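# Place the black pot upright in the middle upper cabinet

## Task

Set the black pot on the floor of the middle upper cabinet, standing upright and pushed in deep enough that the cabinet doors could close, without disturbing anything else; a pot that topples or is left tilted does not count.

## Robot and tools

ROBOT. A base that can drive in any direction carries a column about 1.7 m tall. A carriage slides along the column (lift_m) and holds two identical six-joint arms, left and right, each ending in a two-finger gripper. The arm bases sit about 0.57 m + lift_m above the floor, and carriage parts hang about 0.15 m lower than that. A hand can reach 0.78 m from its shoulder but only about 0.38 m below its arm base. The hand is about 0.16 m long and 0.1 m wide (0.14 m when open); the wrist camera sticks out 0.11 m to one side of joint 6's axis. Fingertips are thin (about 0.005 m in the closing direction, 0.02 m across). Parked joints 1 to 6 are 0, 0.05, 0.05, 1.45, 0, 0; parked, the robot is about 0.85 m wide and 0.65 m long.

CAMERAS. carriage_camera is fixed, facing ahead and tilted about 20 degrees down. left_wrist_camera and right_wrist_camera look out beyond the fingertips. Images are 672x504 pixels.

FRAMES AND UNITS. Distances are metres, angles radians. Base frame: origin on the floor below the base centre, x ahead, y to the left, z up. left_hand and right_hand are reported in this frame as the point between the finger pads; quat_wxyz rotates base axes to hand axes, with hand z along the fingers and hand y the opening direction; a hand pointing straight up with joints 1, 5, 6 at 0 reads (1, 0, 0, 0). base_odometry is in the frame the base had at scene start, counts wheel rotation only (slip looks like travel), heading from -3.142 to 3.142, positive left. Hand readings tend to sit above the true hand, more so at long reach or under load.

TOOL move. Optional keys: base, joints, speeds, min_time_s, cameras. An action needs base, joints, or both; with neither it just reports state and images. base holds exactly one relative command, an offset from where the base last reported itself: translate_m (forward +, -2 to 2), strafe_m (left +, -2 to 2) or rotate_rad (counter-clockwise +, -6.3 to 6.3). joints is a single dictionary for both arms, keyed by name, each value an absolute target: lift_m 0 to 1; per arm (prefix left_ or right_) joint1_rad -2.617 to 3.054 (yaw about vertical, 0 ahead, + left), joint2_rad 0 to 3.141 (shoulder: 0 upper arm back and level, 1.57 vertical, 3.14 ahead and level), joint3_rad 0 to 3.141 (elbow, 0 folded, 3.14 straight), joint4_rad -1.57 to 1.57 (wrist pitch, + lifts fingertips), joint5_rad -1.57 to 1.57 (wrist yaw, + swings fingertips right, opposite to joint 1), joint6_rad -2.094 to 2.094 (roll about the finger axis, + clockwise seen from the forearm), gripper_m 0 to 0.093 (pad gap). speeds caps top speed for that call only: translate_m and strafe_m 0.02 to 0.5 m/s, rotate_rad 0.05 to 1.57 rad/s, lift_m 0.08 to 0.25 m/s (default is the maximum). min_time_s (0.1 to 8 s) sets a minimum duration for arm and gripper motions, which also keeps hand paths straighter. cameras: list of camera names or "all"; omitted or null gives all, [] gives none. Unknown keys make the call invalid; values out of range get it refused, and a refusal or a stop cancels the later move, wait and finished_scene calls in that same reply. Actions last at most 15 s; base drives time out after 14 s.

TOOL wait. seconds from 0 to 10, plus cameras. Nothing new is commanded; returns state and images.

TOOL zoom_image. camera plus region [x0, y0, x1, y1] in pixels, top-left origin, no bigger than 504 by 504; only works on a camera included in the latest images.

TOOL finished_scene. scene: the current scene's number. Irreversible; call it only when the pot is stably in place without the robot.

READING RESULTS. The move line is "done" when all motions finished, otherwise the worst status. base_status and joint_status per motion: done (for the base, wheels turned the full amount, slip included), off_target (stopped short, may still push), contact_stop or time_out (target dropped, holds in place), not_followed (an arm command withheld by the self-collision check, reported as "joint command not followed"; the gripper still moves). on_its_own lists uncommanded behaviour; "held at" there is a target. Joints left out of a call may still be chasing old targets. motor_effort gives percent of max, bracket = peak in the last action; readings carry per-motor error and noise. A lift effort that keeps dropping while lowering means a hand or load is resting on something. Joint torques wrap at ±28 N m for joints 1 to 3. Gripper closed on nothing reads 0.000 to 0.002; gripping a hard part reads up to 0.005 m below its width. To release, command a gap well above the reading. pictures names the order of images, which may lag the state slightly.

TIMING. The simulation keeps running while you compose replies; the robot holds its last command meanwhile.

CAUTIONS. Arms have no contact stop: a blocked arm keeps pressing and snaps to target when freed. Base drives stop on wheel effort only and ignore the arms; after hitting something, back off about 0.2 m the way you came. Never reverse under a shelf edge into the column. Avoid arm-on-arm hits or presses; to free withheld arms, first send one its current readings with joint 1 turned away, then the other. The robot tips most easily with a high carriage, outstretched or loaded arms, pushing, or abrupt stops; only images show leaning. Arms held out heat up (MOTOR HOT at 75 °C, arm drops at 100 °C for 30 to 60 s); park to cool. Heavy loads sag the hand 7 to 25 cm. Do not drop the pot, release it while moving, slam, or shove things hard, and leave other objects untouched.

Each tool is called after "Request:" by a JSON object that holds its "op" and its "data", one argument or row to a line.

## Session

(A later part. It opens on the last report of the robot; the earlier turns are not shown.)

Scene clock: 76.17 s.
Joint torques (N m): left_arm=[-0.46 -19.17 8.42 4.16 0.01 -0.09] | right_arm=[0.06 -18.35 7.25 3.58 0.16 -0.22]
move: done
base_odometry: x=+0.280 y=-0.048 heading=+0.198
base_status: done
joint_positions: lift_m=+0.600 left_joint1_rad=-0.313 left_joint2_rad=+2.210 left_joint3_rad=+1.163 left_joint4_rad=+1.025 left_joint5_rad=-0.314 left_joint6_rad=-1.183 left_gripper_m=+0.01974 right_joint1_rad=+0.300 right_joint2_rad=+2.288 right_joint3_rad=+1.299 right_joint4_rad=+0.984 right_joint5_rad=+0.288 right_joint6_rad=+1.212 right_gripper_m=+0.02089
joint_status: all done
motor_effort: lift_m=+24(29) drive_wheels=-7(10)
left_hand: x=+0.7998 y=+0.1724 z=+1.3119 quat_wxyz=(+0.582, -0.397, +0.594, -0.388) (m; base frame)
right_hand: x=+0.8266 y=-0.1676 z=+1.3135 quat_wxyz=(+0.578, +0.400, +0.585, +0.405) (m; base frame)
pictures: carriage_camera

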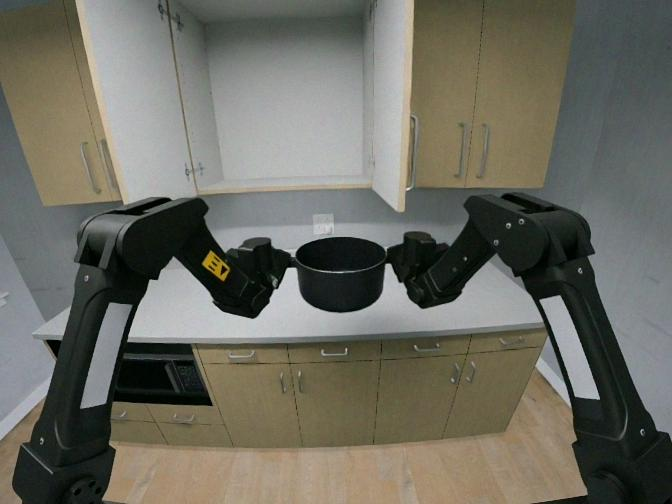

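Request:
{"op": "move", "data": {
  "base": {"strafe_m": 0.2},
  "joints": {"lift_m": 0.8},
  "speeds": {"strafe_m": 0.15, "lift_m": 0.12},
  "cameras": ["carriage_camera"]
}}

Scene clock: 79.70 s.
Joint torques (N m): left_arm=[-0.44 -19.49 8.46 4.14 0 -0.1] | right_arm=[0.12 -18.51 7.53 3.57 0.15 -0.23]
move: done
base_odometry: x=+0.241 y=+0.148 heading=+0.197
base_status: done
joint_positions: lift_m=+0.800 left_joint1_rad=-0.312 left_joint2_rad=+2.213 left_joint3_rad=+1.163 left_joint4_rad=+1.026 left_joint5_rad=-0.313 left_joint6_rad=-1.182 left_gripper_m=+0.01974 right_joint1_rad=+0.300 right_joint2_rad=+2.288 right_joint3_rad=+1.295 right_joint4_rad=+0.986 right_joint5_rad=+0.291 right_joint6_rad=+1.212 right_gripper_m=+0.02089
joint_status: all done
motor_effort: lift_m=+24(30) drive_wheels=-6(13)
left_hand: x=+0.7999 y=+0.1727 z=+1.5104 quat_wxyz=(+0.582, -0.397, +0.595, -0.387) (m; base frame)
right_hand: x=+0.8259 y=-0.1684 z=+1.5118 quat_wxyz=(+0.578, +0.401, +0.586, +0.403) (m; base frame)
pictures: carriage_camera

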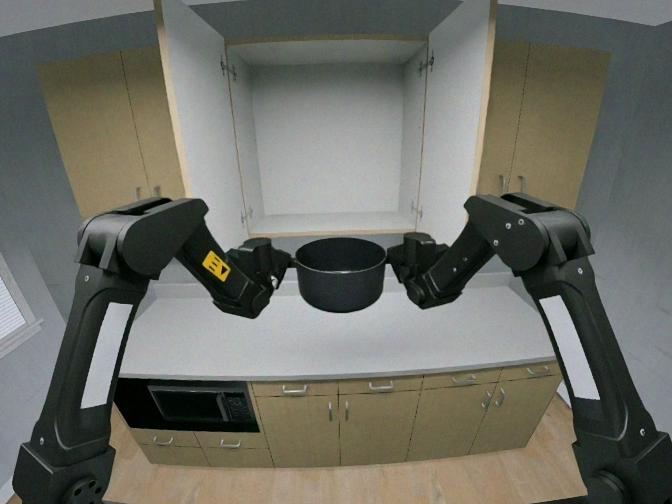

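Request:
{"op": "zoom_image", "data": {
  "camera": "carriage_camera",
  "region": [140, 20, 520, 305]
}}

Scaled by 1.326 from the camera's 672x504 image, which has a finer 960x720 frame.

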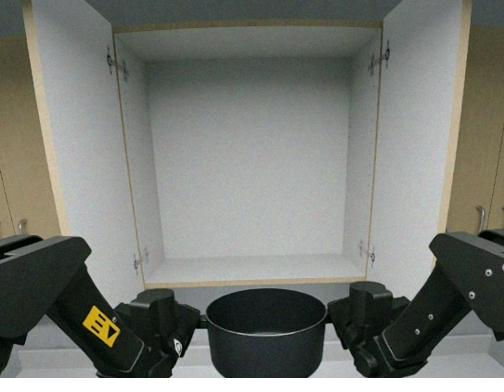

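Request:
{"op": "move", "data": {
  "base": {"rotate_rad": 0.02},
  "joints": {"lift_m": 0.86},
  "speeds": {"rotate_rad": 0.1, "lift_m": 0.12},
  "cameras": ["carriage_camera"]
}}

Request:
{"op": "zoom_image", "data": {
  "camera": "carriage_camera",
  "region": [140, 20, 520, 305]
}}

Scene clock: 90.17 s.
Joint torques (N m): left_arm=[-0.57 -19.74 8.39 4.14 -0.02 -0.1] | right_arm=[-0.12 -18.35 7.73 3.56 0.14 -0.2]
move: done
base_odometry: x=+0.241 y=+0.148 heading=+0.217
base_status: done
joint_positions: lift_m=+0.860 left_joint1_rad=-0.311 left_joint2_rad=+2.215 left_joint3_rad=+1.163 left_joint4_rad=+1.027 left_joint5_rad=-0.312 left_joint6_rad=-1.182 left_gripper_m=+0.01974 right_joint1_rad=+0.303 right_joint2_rad=+2.288 right_joint3_rad=+1.293 right_joint4_rad=+0.987 right_joint5_rad=+0.291 right_joint6_rad=+1.212 right_gripper_m=+0.02087
joint_status: all done
motor_effort: lift_m=+24(30) drive_wheels=-6(9)
left_hand: x=+0.8002 y=+0.1734 z=+1.5697 quat_wxyz=(+0.582, -0.397, +0.595, -0.387) (m; base frame)
right_hand: x=+0.8253 y=-0.1669 z=+1.5715 quat_wxyz=(+0.577, +0.400, +0.586, +0.404) (m; base frame)
pictures: carriage_camera

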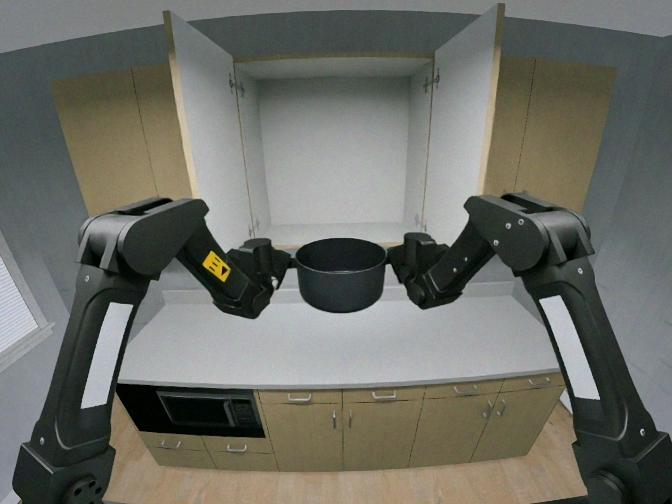

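Scaled by 1.326 from the camera's 672x504 image, which has a finer 960x720 frame.

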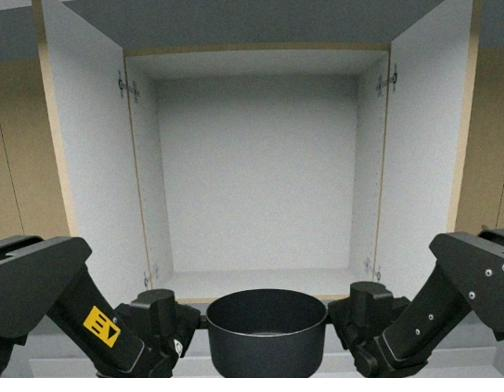

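Request:
{"op": "move", "data": {
  "base": {"strafe_m": -0.008},
  "speeds": {"strafe_m": 0.05},
  "cameras": []
}}

Request:
{"op": "move", "data": {
  "base": {"translate_m": 0.4},
  "speeds": {"translate_m": 0.2},
  "cameras": ["carriage_camera"]
}}

Scene clock: 92.73 s.
Joint torques (N m): left_arm=[-0.34 -19.67 8.55 4.12 -0.01 -0.11] | right_arm=[0.13 -18.39 7.71 3.54 0.14 -0.24]
move: done
base_odometry: x=+0.243 y=+0.140 heading=+0.216
base_status: done
joint_positions: lift_m=+0.860 left_joint1_rad=-0.313 left_joint2_rad=+2.215 left_joint3_rad=+1.163 left_joint4_rad=+1.027 left_joint5_rad=-0.313 left_joint6_rad=-1.182 left_gripper_m=+0.01974 right_joint1_rad=+0.299 right_joint2_rad=+2.288 right_joint3_rad=+1.293 right_joint4_rad=+0.987 right_joint5_rad=+0.291 right_joint6_rad=+1.212 right_gripper_m=+0.02087
joint_status: not commanded
motor_effort: lift_m=+24(25) drive_wheels=-5(11)
left_hand: x=+0.7998 y=+0.1719 z=+1.5697 quat_wxyz=(+0.581, -0.396, +0.596, -0.388) (m; base frame)
right_hand: x=+0.8258 y=-0.1690 z=+1.5714 quat_wxyz=(+0.578, +0.401, +0.586, +0.403) (m; base frame)
pictures: none
No camera images: "cameras" was empty.

Scene clock: 95.83 s.
Joint torques (N m): left_arm=[-0.38 -19.62 8.51 4.11 -0.01 -0.1] | right_arm=[0.16 -18.41 7.65 3.58 0.11 -0.2]
move: done
base_odometry: x=+0.634 y=+0.227 heading=+0.217
base_status: done
joint_positions: lift_m=+0.860 left_joint1_rad=-0.313 left_joint2_rad=+2.215 left_joint3_rad=+1.163 left_joint4_rad=+1.027 left_joint5_rad=-0.313 left_joint6_rad=-1.182 left_gripper_m=+0.01974 right_joint1_rad=+0.299 right_joint2_rad=+2.288 right_joint3_rad=+1.293 right_joint4_rad=+0.987 right_joint5_rad=+0.291 right_joint6_rad=+1.212 right_gripper_m=+0.02087
joint_status: not commanded
motor_effort: lift_m=+24(25) drive_wheels=-7(11)
left_hand: x=+0.7998 y=+0.1719 z=+1.5695 quat_wxyz=(+0.581, -0.396, +0.596, -0.387) (m; base frame)
right_hand: x=+0.8258 y=-0.1691 z=+1.5713 quat_wxyz=(+0.578, +0.401, +0.586, +0.403) (m; base frame)
pictures: carriage_camera

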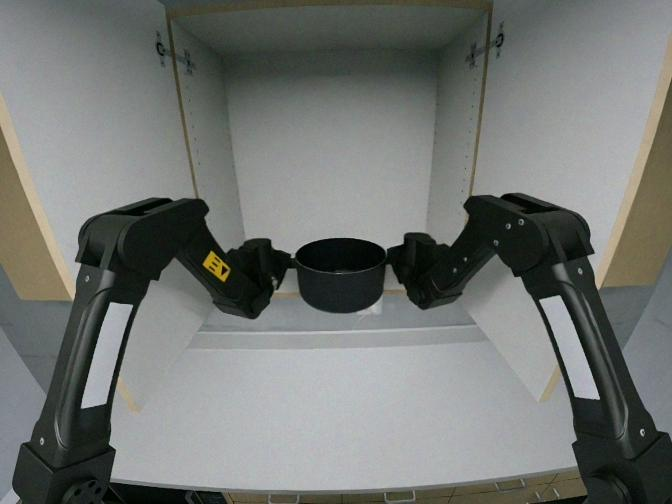

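Request:
{"op": "move", "data": {
  "base": {"translate_m": 0.145},
  "speeds": {"translate_m": 0.1},
  "cameras": ["carriage_camera", "left_wrist_camera"]
}}

Scene clock: 102.80 s.
Joint torques (N m): left_arm=[-0.36 -19.63 8.44 4.15 -0.02 -0.09] | right_arm=[0.17 -18.32 7.68 3.58 0.11 -0.23]
move: done
base_odometry: x=+0.775 y=+0.258 heading=+0.217
base_status: done
joint_positions: lift_m=+0.860 left_joint1_rad=-0.313 left_joint2_rad=+2.215 left_joint3_rad=+1.163 left_joint4_rad=+1.025 left_joint5_rad=-0.312 left_joint6_rad=-1.182 left_gripper_m=+0.01974 right_joint1_rad=+0.299 right_joint2_rad=+2.288 right_joint3_rad=+1.293 right_joint4_rad=+0.985 right_joint5_rad=+0.291 right_joint6_rad=+1.212 right_gripper_m=+0.02087
joint_status: not commanded
motor_effort: lift_m=+24(25) drive_wheels=+1(12)
left_hand: x=+0.7998 y=+0.1718 z=+1.5691 quat_wxyz=(+0.581, -0.396, +0.597, -0.387) (m; base frame)
right_hand: x=+0.8258 y=-0.1691 z=+1.5709 quat_wxyz=(+0.577, +0.402, +0.586, +0.402) (m; base frame)
pictures: carriage_camera, left_wrist_camera

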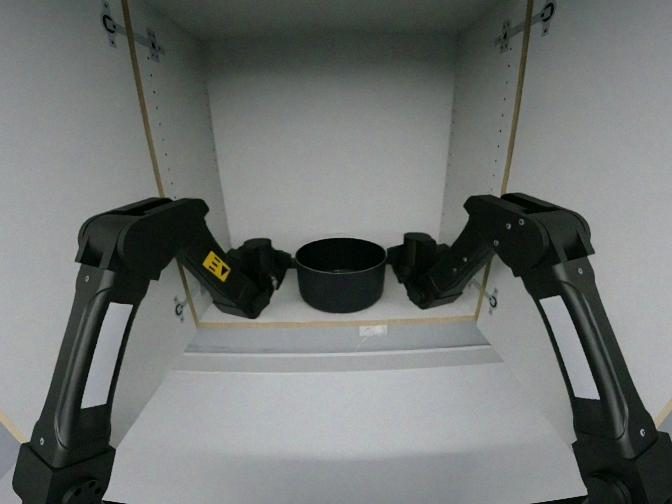

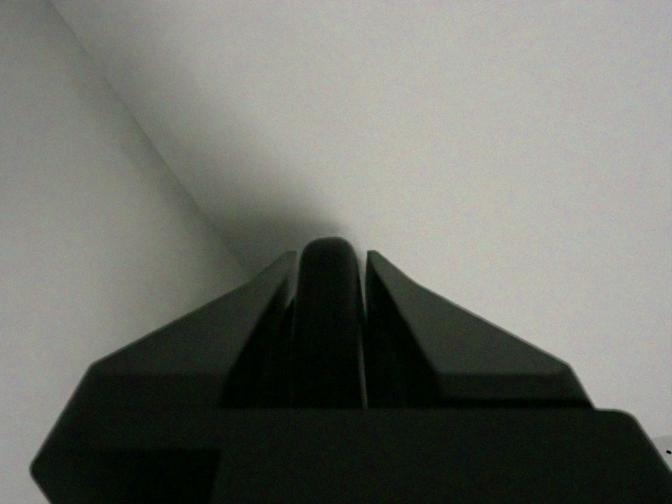

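Request:
{"op": "move", "data": {
  "joints": {"left_joint1_rad": -0.291, "left_joint5_rad": -0.291, "left_joint2_rad": 2.25, "left_joint3_rad": 1.381, "left_joint4_rad": 1.13, "right_joint1_rad": 0.28, "right_joint5_rad": 0.28, "right_joint2_rad": 2.335, "right_joint3_rad": 1.525, "right_joint4_rad": 1.06},
  "min_time_s": 2.0,
  "cameras": ["carriage_camera"]
}}

Scene clock: 111.57 s.
Joint torques (N m): left_arm=[0.25 -18.93 12.01 4.12 0.1 -0.12] | right_arm=[-0.58 -17.46 10.97 3.47 0.08 -0.22]
move: off_target
MOTOR HOT: joint 2 (shoulder) of the left arm reports 76 °C; the controller stops that arm at 100 °C. To cool a motor, set the load down, stop pushing, or move to a pose that needs little force.
base_odometry: x=+0.775 y=+0.258 heading=+0.217
base_status: not commanded
joint_positions: lift_m=+0.860 left_joint1_rad=-0.294 left_joint2_rad=+2.290 left_joint3_rad=+1.313 left_joint4_rad=+0.968 left_joint5_rad=-0.297 left_joint6_rad=-1.179 left_gripper_m=+0.01974 right_joint1_rad=+0.285 right_joint2_rad=+2.370 right_joint3_rad=+1.454 right_joint4_rad=+0.923 right_joint5_rad=+0.272 right_joint6_rad=+1.212 right_gripper_m=+0.02087
joint_status: left_joint3_rad off_target (ended at +1.313, target +1.381); left_joint4_rad off_target (ended at +0.968, target +1.130); right_joint3_rad off_target (ended at +1.454, target +1.525); right_joint4_rad off_target (ended at +0.923, target +1.060); the others done
motor_effort: lift_m=+24(25) drive_wheels=+2(2)
left_hand: x=+0.8298 y=+0.1720 z=+1.5744 quat_wxyz=(+0.586, -0.395, +0.590, -0.390) (m; base frame)
right_hand: x=+0.8552 y=-0.1663 z=+1.5751 quat_wxyz=(+0.580, +0.398, +0.582, +0.408) (m; base frame)
pictures: carriage_camera

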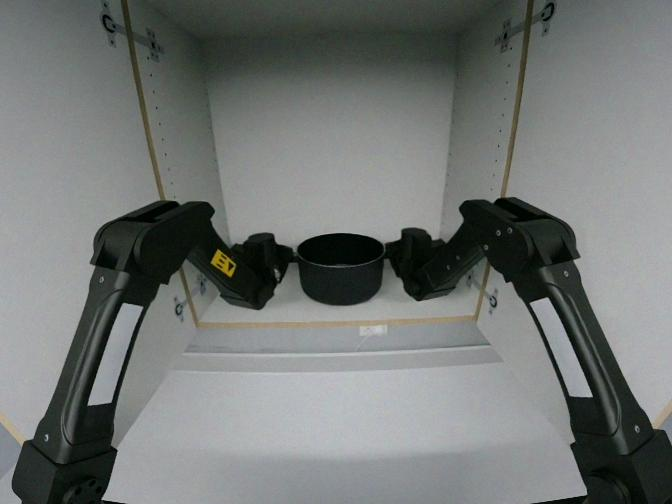

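Request:
{"op": "move", "data": {
  "base": {"translate_m": 0.01},
  "joints": {"lift_m": 0.825},
  "speeds": {"translate_m": 0.05, "lift_m": 0.08},
  "cameras": ["carriage_camera"]
}}

Scene clock: 113.63 s.
Joint torques (N m): left_arm=[0.05 -19.58 10.95 4 0.05 -0.1] | right_arm=[-0.4 -18.09 9.95 3.31 0.11 -0.21]
move: done
MOTOR HOT: still on. Joint 2 (shoulder) of the left arm reports 76 °C.
base_odometry: x=+0.785 y=+0.260 heading=+0.218
base_status: done
joint_positions: lift_m=+0.825 left_joint1_rad=-0.293 left_joint2_rad=+2.295 left_joint3_rad=+1.327 left_joint4_rad=+0.979 left_joint5_rad=-0.293 left_joint6_rad=-1.179 left_gripper_m=+0.01974 right_joint1_rad=+0.284 right_joint2_rad=+2.375 right_joint3_rad=+1.468 right_joint4_rad=+0.940 right_joint5_rad=+0.269 right_joint6_rad=+1.213 right_gripper_m=+0.02069
joint_status: all done
motor_effort: lift_m=+21(22) drive_wheels=+1(11)
left_hand: x=+0.8324 y=+0.1717 z=+1.5451 quat_wxyz=(+0.590, -0.392, +0.584, -0.396) (m; base frame)
right_hand: x=+0.8576 y=-0.1661 z=+1.5479 quat_wxyz=(+0.585, +0.395, +0.573, +0.416) (m; base frame)
pictures: carriage_camera

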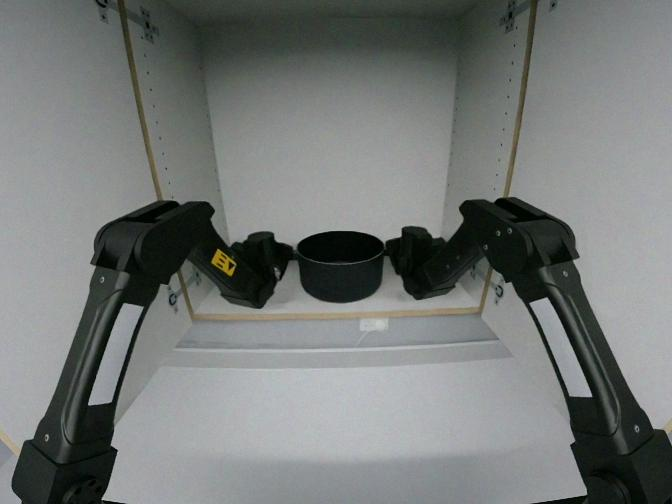

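Request:
{"op": "move", "data": {
  "joints": {"lift_m": 0.808},
  "speeds": {"lift_m": 0.08},
  "cameras": []
}}

Request:
{"op": "move", "data": {
  "joints": {"lift_m": 0.798},
  "speeds": {"lift_m": 0.08},
  "cameras": ["carriage_camera"]
}}

Scene clock: 114.63 s.
Joint torques (N m): left_arm=[0.05 -19.54 9.37 3.56 0.2 -0.08] | right_arm=[-0.34 -18.06 8.85 2.73 0.1 -0.46]
move: done
MOTOR HOT: still on. Joint 2 (shoulder) of the left arm reports 76 °C.
base_odometry: x=+0.785 y=+0.260 heading=+0.218
base_status: not commanded
joint_positions: lift_m=+0.808 left_joint1_rad=-0.292 left_joint2_rad=+2.295 left_joint3_rad=+1.343 left_joint4_rad=+1.016 left_joint5_rad=-0.306 left_joint6_rad=-1.185 left_gripper_m=+0.01973 right_joint1_rad=+0.283 right_joint2_rad=+2.375 right_joint3_rad=+1.483 right_joint4_rad=+0.989 right_joint5_rad=+0.270 right_joint6_rad=+1.233 right_gripper_m=+0.02018
joint_status: all done
on_its_own: right_joint4_rad moved +0.050 toward your old target +1.060
motor_effort: lift_m=+21(21) drive_wheels=+2(6)
left_hand: x=+0.8346 y=+0.1738 z=+1.5441 quat_wxyz=(+0.603, -0.392, +0.562, -0.408) (m; base frame)
right_hand: x=+0.8588 y=-0.1662 z=+1.5492 quat_wxyz=(+0.595, +0.393, +0.546, +0.439) (m; base frame)
pictures: none
No camera images: "cameras" was empty.

Scene clock: 115.13 s.
Joint torques (N m): left_arm=[0.01 -19.41 8.73 3.23 0.27 -0.01] | right_arm=[-0.36 -17.94 8.23 2.36 -0.01 -0.54]
move: done
MOTOR HOT: still on. Joint 2 (shoulder) of the left arm reports 77 °C.
base_odometry: x=+0.785 y=+0.260 heading=+0.218
base_status: not commanded
joint_positions: lift_m=+0.798 left_joint1_rad=-0.292 left_joint2_rad=+2.294 left_joint3_rad=+1.351 left_joint4_rad=+1.042 left_joint5_rad=-0.314 left_joint6_rad=-1.189 left_gripper_m=+0.01981 right_joint1_rad=+0.283 right_joint2_rad=+2.373 right_joint3_rad=+1.490 right_joint4_rad=+1.021 right_joint5_rad=+0.276 right_joint6_rad=+1.241 right_gripper_m=+0.01995
joint_status: all done
motor_effort: lift_m=+20(20) drive_wheels=+1(2)
left_hand: x=+0.8351 y=+0.1750 z=+1.5445 quat_wxyz=(+0.611, -0.392, +0.547, -0.416) (m; base frame)
right_hand: x=+0.8588 y=-0.1671 z=+1.5510 quat_wxyz=(+0.603, +0.392, +0.530, +0.450) (m; base frame)
pictures: carriage_camera

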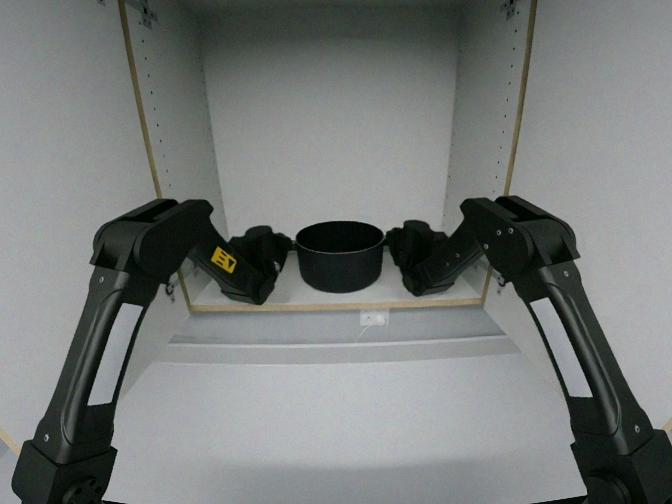

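Request:
{"op": "move", "data": {
  "joints": {"lift_m": 0.79, "left_joint4_rad": 1.03, "right_joint4_rad": 0.99},
  "speeds": {"lift_m": 0.08},
  "min_time_s": 0.5,
  "cameras": []
}}

Request:
{"op": "move", "data": {
  "joints": {"lift_m": 0.782, "left_joint4_rad": 1.0, "right_joint4_rad": 0.96},
  "speeds": {"lift_m": 0.08},
  "min_time_s": 0.5,
  "cameras": ["carriage_camera"]
}}

Scene clock: 117.13 s.
Joint torques (N m): left_arm=[0.02 -18.25 7.64 2.38 0.32 0.01] | right_arm=[-0.46 -16.95 7.47 1.8 -0.05 -0.57]
move: done
MOTOR HOT: still on. Joint 2 (shoulder) of the left arm reports 78 °C.
base_odometry: x=+0.785 y=+0.260 heading=+0.218
base_status: not commanded
joint_positions: lift_m=+0.790 left_joint1_rad=-0.292 left_joint2_rad=+2.283 left_joint3_rad=+1.363 left_joint4_rad=+1.019 left_joint5_rad=-0.318 left_joint6_rad=-1.192 left_gripper_m=+0.01987 right_joint1_rad=+0.283 right_joint2_rad=+2.364 right_joint3_rad=+1.501 right_joint4_rad=+1.002 right_joint5_rad=+0.280 right_joint6_rad=+1.243 right_gripper_m=+0.01995
joint_status: all done
motor_effort: lift_m=+20(21) drive_wheels=+2(2)
left_hand: x=+0.8365 y=+0.1753 z=+1.5431 quat_wxyz=(+0.612, -0.394, +0.545, -0.416) (m; base frame)
right_hand: x=+0.8600 y=-0.1676 z=+1.5492 quat_wxyz=(+0.603, +0.393, +0.528, +0.450) (m; base frame)
pictures: none
No camera images: "cameras" was empty.

Scene clock: 117.93 s.
Joint torques (N m): left_arm=[0.01 -16.85 7.27 2.16 0.34 0.02] | right_arm=[-0.4 -15.62 7.28 1.6 -0.06 -0.58]
move: done
MOTOR HOT: still on. Joint 2 (shoulder) of the left arm reports 77 °C.
base_odometry: x=+0.785 y=+0.260 heading=+0.218
base_status: not commanded
joint_positions: lift_m=+0.782 left_joint1_rad=-0.292 left_joint2_rad=+2.269 left_joint3_rad=+1.368 left_joint4_rad=+1.007 left_joint5_rad=-0.320 left_joint6_rad=-1.193 left_gripper_m=+0.01992 right_joint1_rad=+0.283 right_joint2_rad=+2.351 right_joint3_rad=+1.505 right_joint4_rad=+0.989 right_joint5_rad=+0.282 right_joint6_rad=+1.244 right_gripper_m=+0.01995
joint_status: all done
motor_effort: lift_m=+19(20) drive_wheels=+1(2)
left_hand: x=+0.8365 y=+0.1756 z=+1.5427 quat_wxyz=(+0.613, -0.394, +0.543, -0.418) (m; base frame)
right_hand: x=+0.8598 y=-0.1679 z=+1.5485 quat_wxyz=(+0.604, +0.394, +0.526, +0.451) (m; base frame)
pictures: carriage_camera

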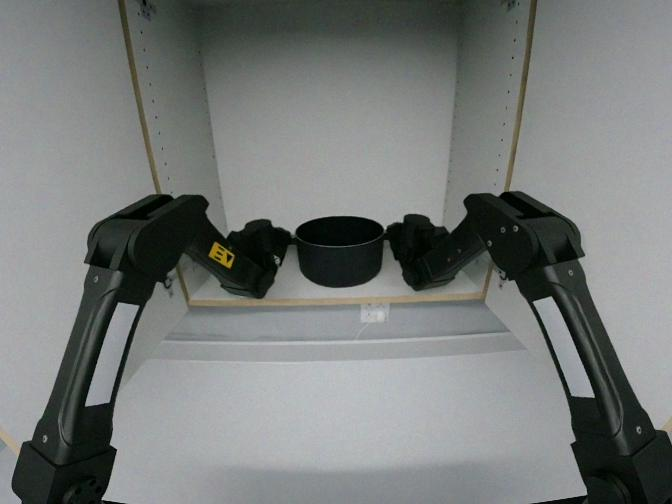

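Request:
{"op": "move", "data": {
  "joints": {"left_gripper_m": 0.09, "right_gripper_m": 0.09},
  "min_time_s": 2.0,
  "cameras": ["carriage_camera", "left_wrist_camera", "right_wrist_camera"]
}}

Scene clock: 121.37 s.
Joint torques (N m): left_arm=[0.01 -16.84 7.15 2.21 0.19 0.05] | right_arm=[-0.38 -15.69 7.13 1.98 -0.05 -0.26]
move: done
MOTOR HOT: still on. Joint 2 (shoulder) of the left arm reports 75 °C.
base_odometry: x=+0.785 y=+0.260 heading=+0.218
base_status: not commanded
joint_positions: lift_m=+0.782 left_joint1_rad=-0.292 left_joint2_rad=+2.269 left_joint3_rad=+1.369 left_joint4_rad=+1.003 left_joint5_rad=-0.304 left_joint6_rad=-1.194 left_gripper_m=+0.08991 right_joint1_rad=+0.283 right_joint2_rad=+2.351 right_joint3_rad=+1.507 right_joint4_rad=+0.958 right_joint5_rad=+0.282 right_joint6_rad=+1.215 right_gripper_m=+0.08990
joint_status: all done
motor_effort: lift_m=+19(19) drive_wheels=+1(2)
left_hand: x=+0.8368 y=+0.1728 z=+1.5424 quat_wxyz=(+0.609, -0.390, +0.547, -0.422) (m; base frame)
right_hand: x=+0.8610 y=-0.1676 z=+1.5420 quat_wxyz=(+0.605, +0.390, +0.542, +0.435) (m; base frame)
pictures: carriage_camera, left_wrist_camera, right_wrist_camera

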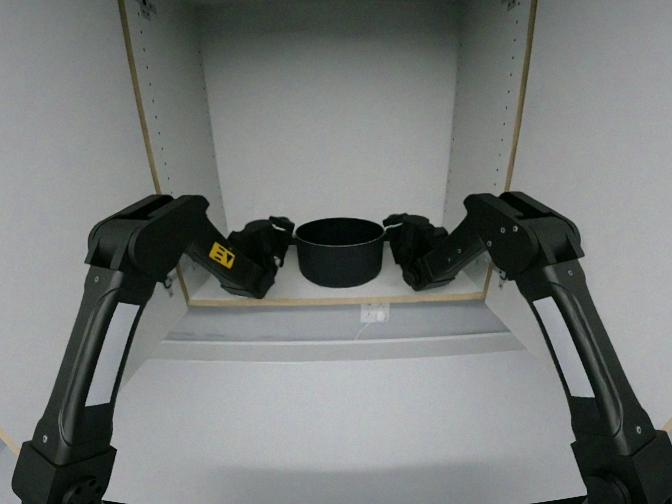

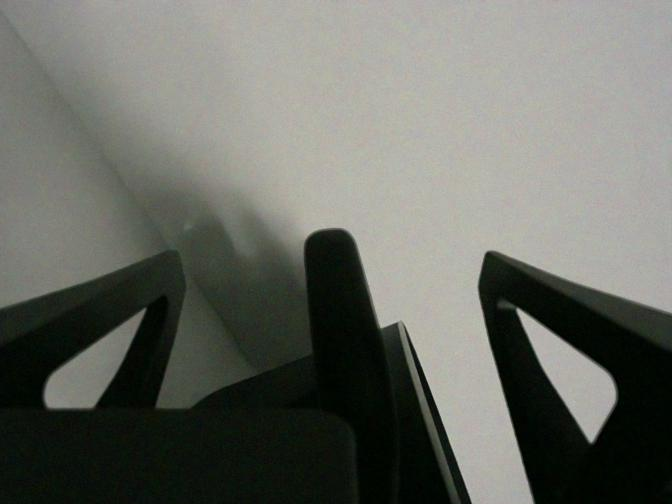

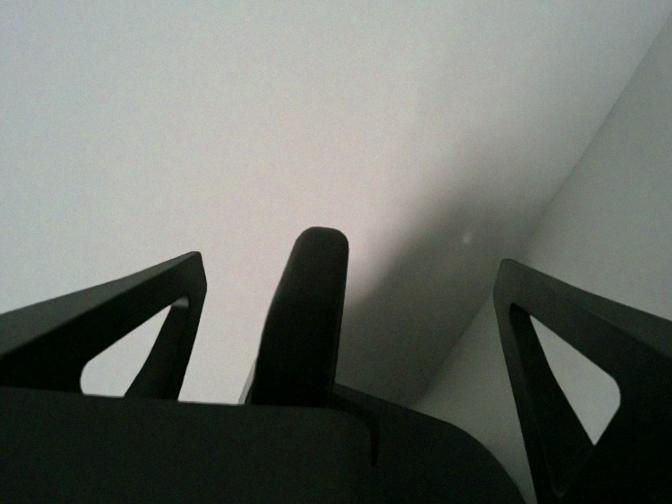

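Request:
{"op": "move", "data": {
  "base": {"translate_m": -0.1},
  "speeds": {"translate_m": 0.08},
  "cameras": ["carriage_camera", "left_wrist_camera", "right_wrist_camera"]
}}

Scene clock: 123.90 s.
Joint torques (N m): left_arm=[-0.03 -16.87 7.2 2.25 0.17 0.03] | right_arm=[-0.38 -15.66 7.09 1.99 -0.04 -0.27]
move: done
MOTOR HOT: still on. Joint 2 (shoulder) of the left arm reports 74 °C.
base_odometry: x=+0.688 y=+0.239 heading=+0.218
base_status: done
joint_positions: lift_m=+0.782 left_joint1_rad=-0.291 left_joint2_rad=+2.269 left_joint3_rad=+1.369 left_joint4_rad=+1.001 left_joint5_rad=-0.303 left_joint6_rad=-1.194 left_gripper_m=+0.08991 right_joint1_rad=+0.283 right_joint2_rad=+2.351 right_joint3_rad=+1.507 right_joint4_rad=+0.953 right_joint5_rad=+0.282 right_joint6_rad=+1.215 right_gripper_m=+0.08990
joint_status: not commanded
motor_effort: lift_m=+19(20) drive_wheels=-7(12)
left_hand: x=+0.8369 y=+0.1728 z=+1.5419 quat_wxyz=(+0.609, -0.390, +0.548, -0.421) (m; base frame)
right_hand: x=+0.8611 y=-0.1676 z=+1.5408 quat_wxyz=(+0.604, +0.390, +0.543, +0.433) (m; base frame)
pictures: carriage_camera, left_wrist_camera, right_wrist_camera

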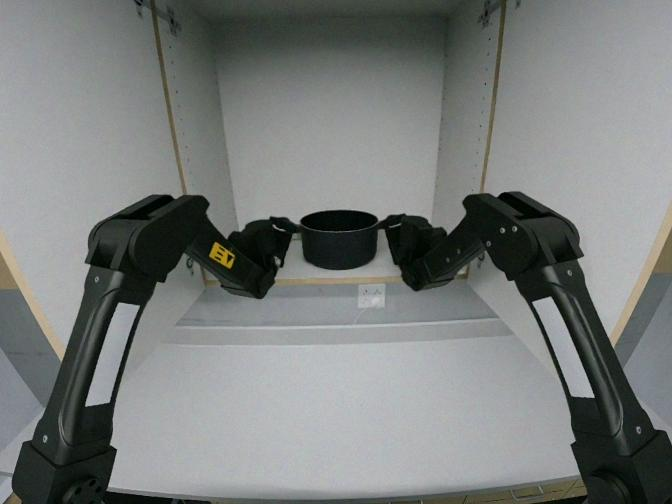

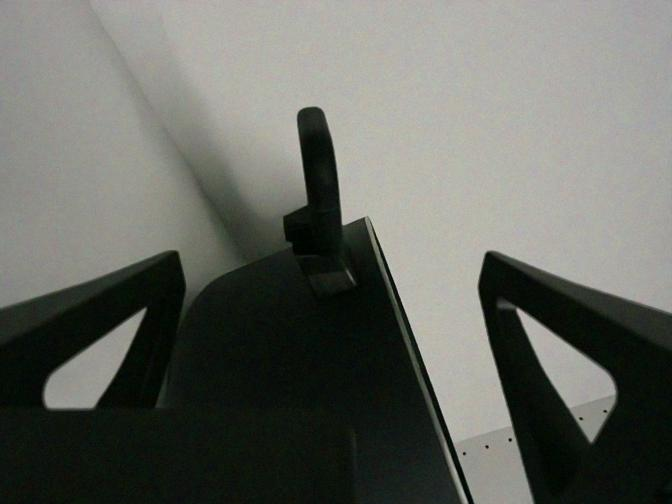

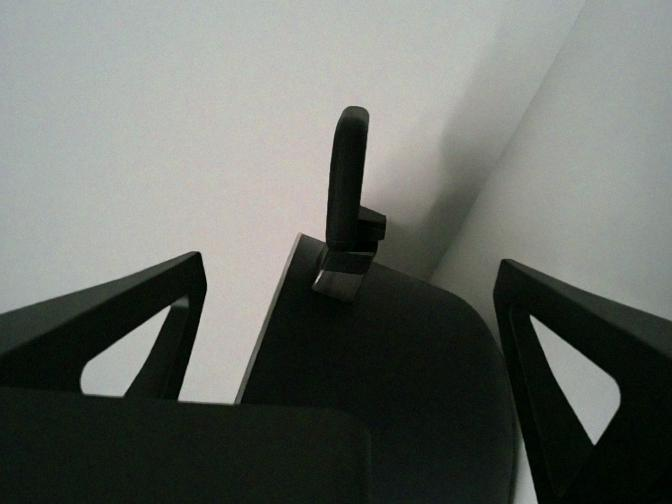

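Request:
{"op": "move", "data": {
  "base": {"translate_m": -0.4},
  "speeds": {"translate_m": 0.3},
  "cameras": ["carriage_camera"]
}}

Request:
{"op": "zoom_image", "data": {
  "camera": "carriage_camera",
  "region": [220, 100, 460, 280]
}}

Scene clock: 127.30 s.
Joint torques (N m): left_arm=[-0.06 -16.85 7.13 2.26 0.17 0.04] | right_arm=[-0.24 -15.58 7.09 2.03 -0.07 -0.25]
move: done
MOTOR HOT: still on. Joint 2 (shoulder) of the left arm reports 73 °C.
base_odometry: x=+0.297 y=+0.153 heading=+0.218
base_status: done
joint_positions: lift_m=+0.782 left_joint1_rad=-0.291 left_joint2_rad=+2.269 left_joint3_rad=+1.369 left_joint4_rad=+0.999 left_joint5_rad=-0.302 left_joint6_rad=-1.194 left_gripper_m=+0.08991 right_joint1_rad=+0.282 right_joint2_rad=+2.351 right_joint3_rad=+1.507 right_joint4_rad=+0.950 right_joint5_rad=+0.282 right_joint6_rad=+1.215 right_gripper_m=+0.08990
joint_status: not commanded
motor_effort: lift_m=+20(20) drive_wheels=-3(13)
left_hand: x=+0.8370 y=+0.1726 z=+1.5413 quat_wxyz=(+0.608, -0.390, +0.549, -0.421) (m; base frame)
right_hand: x=+0.8614 y=-0.1685 z=+1.5401 quat_wxyz=(+0.604, +0.391, +0.544, +0.432) (m; base frame)
pictures: carriage_camera

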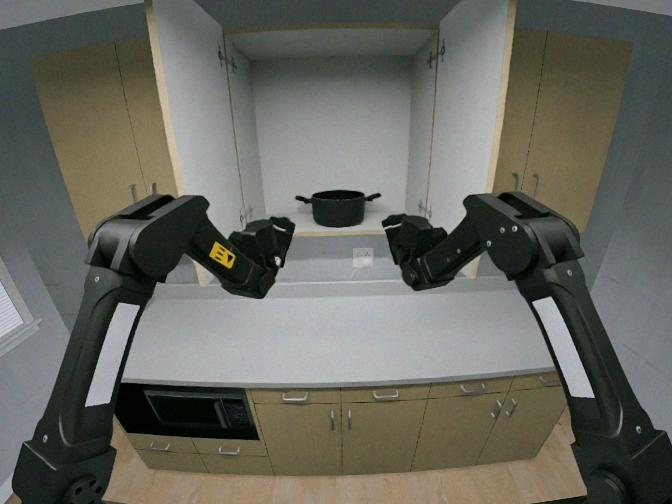

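Scaled by 2.100 from the camera's 672x504 image, which has a finer 960x720 frame.

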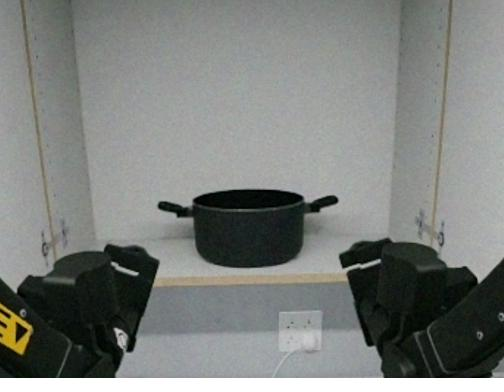

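Request:
{"op": "finished_scene", "data": {
  "scene": 2,
  "done": true
}}

The scene is finished: the task was done.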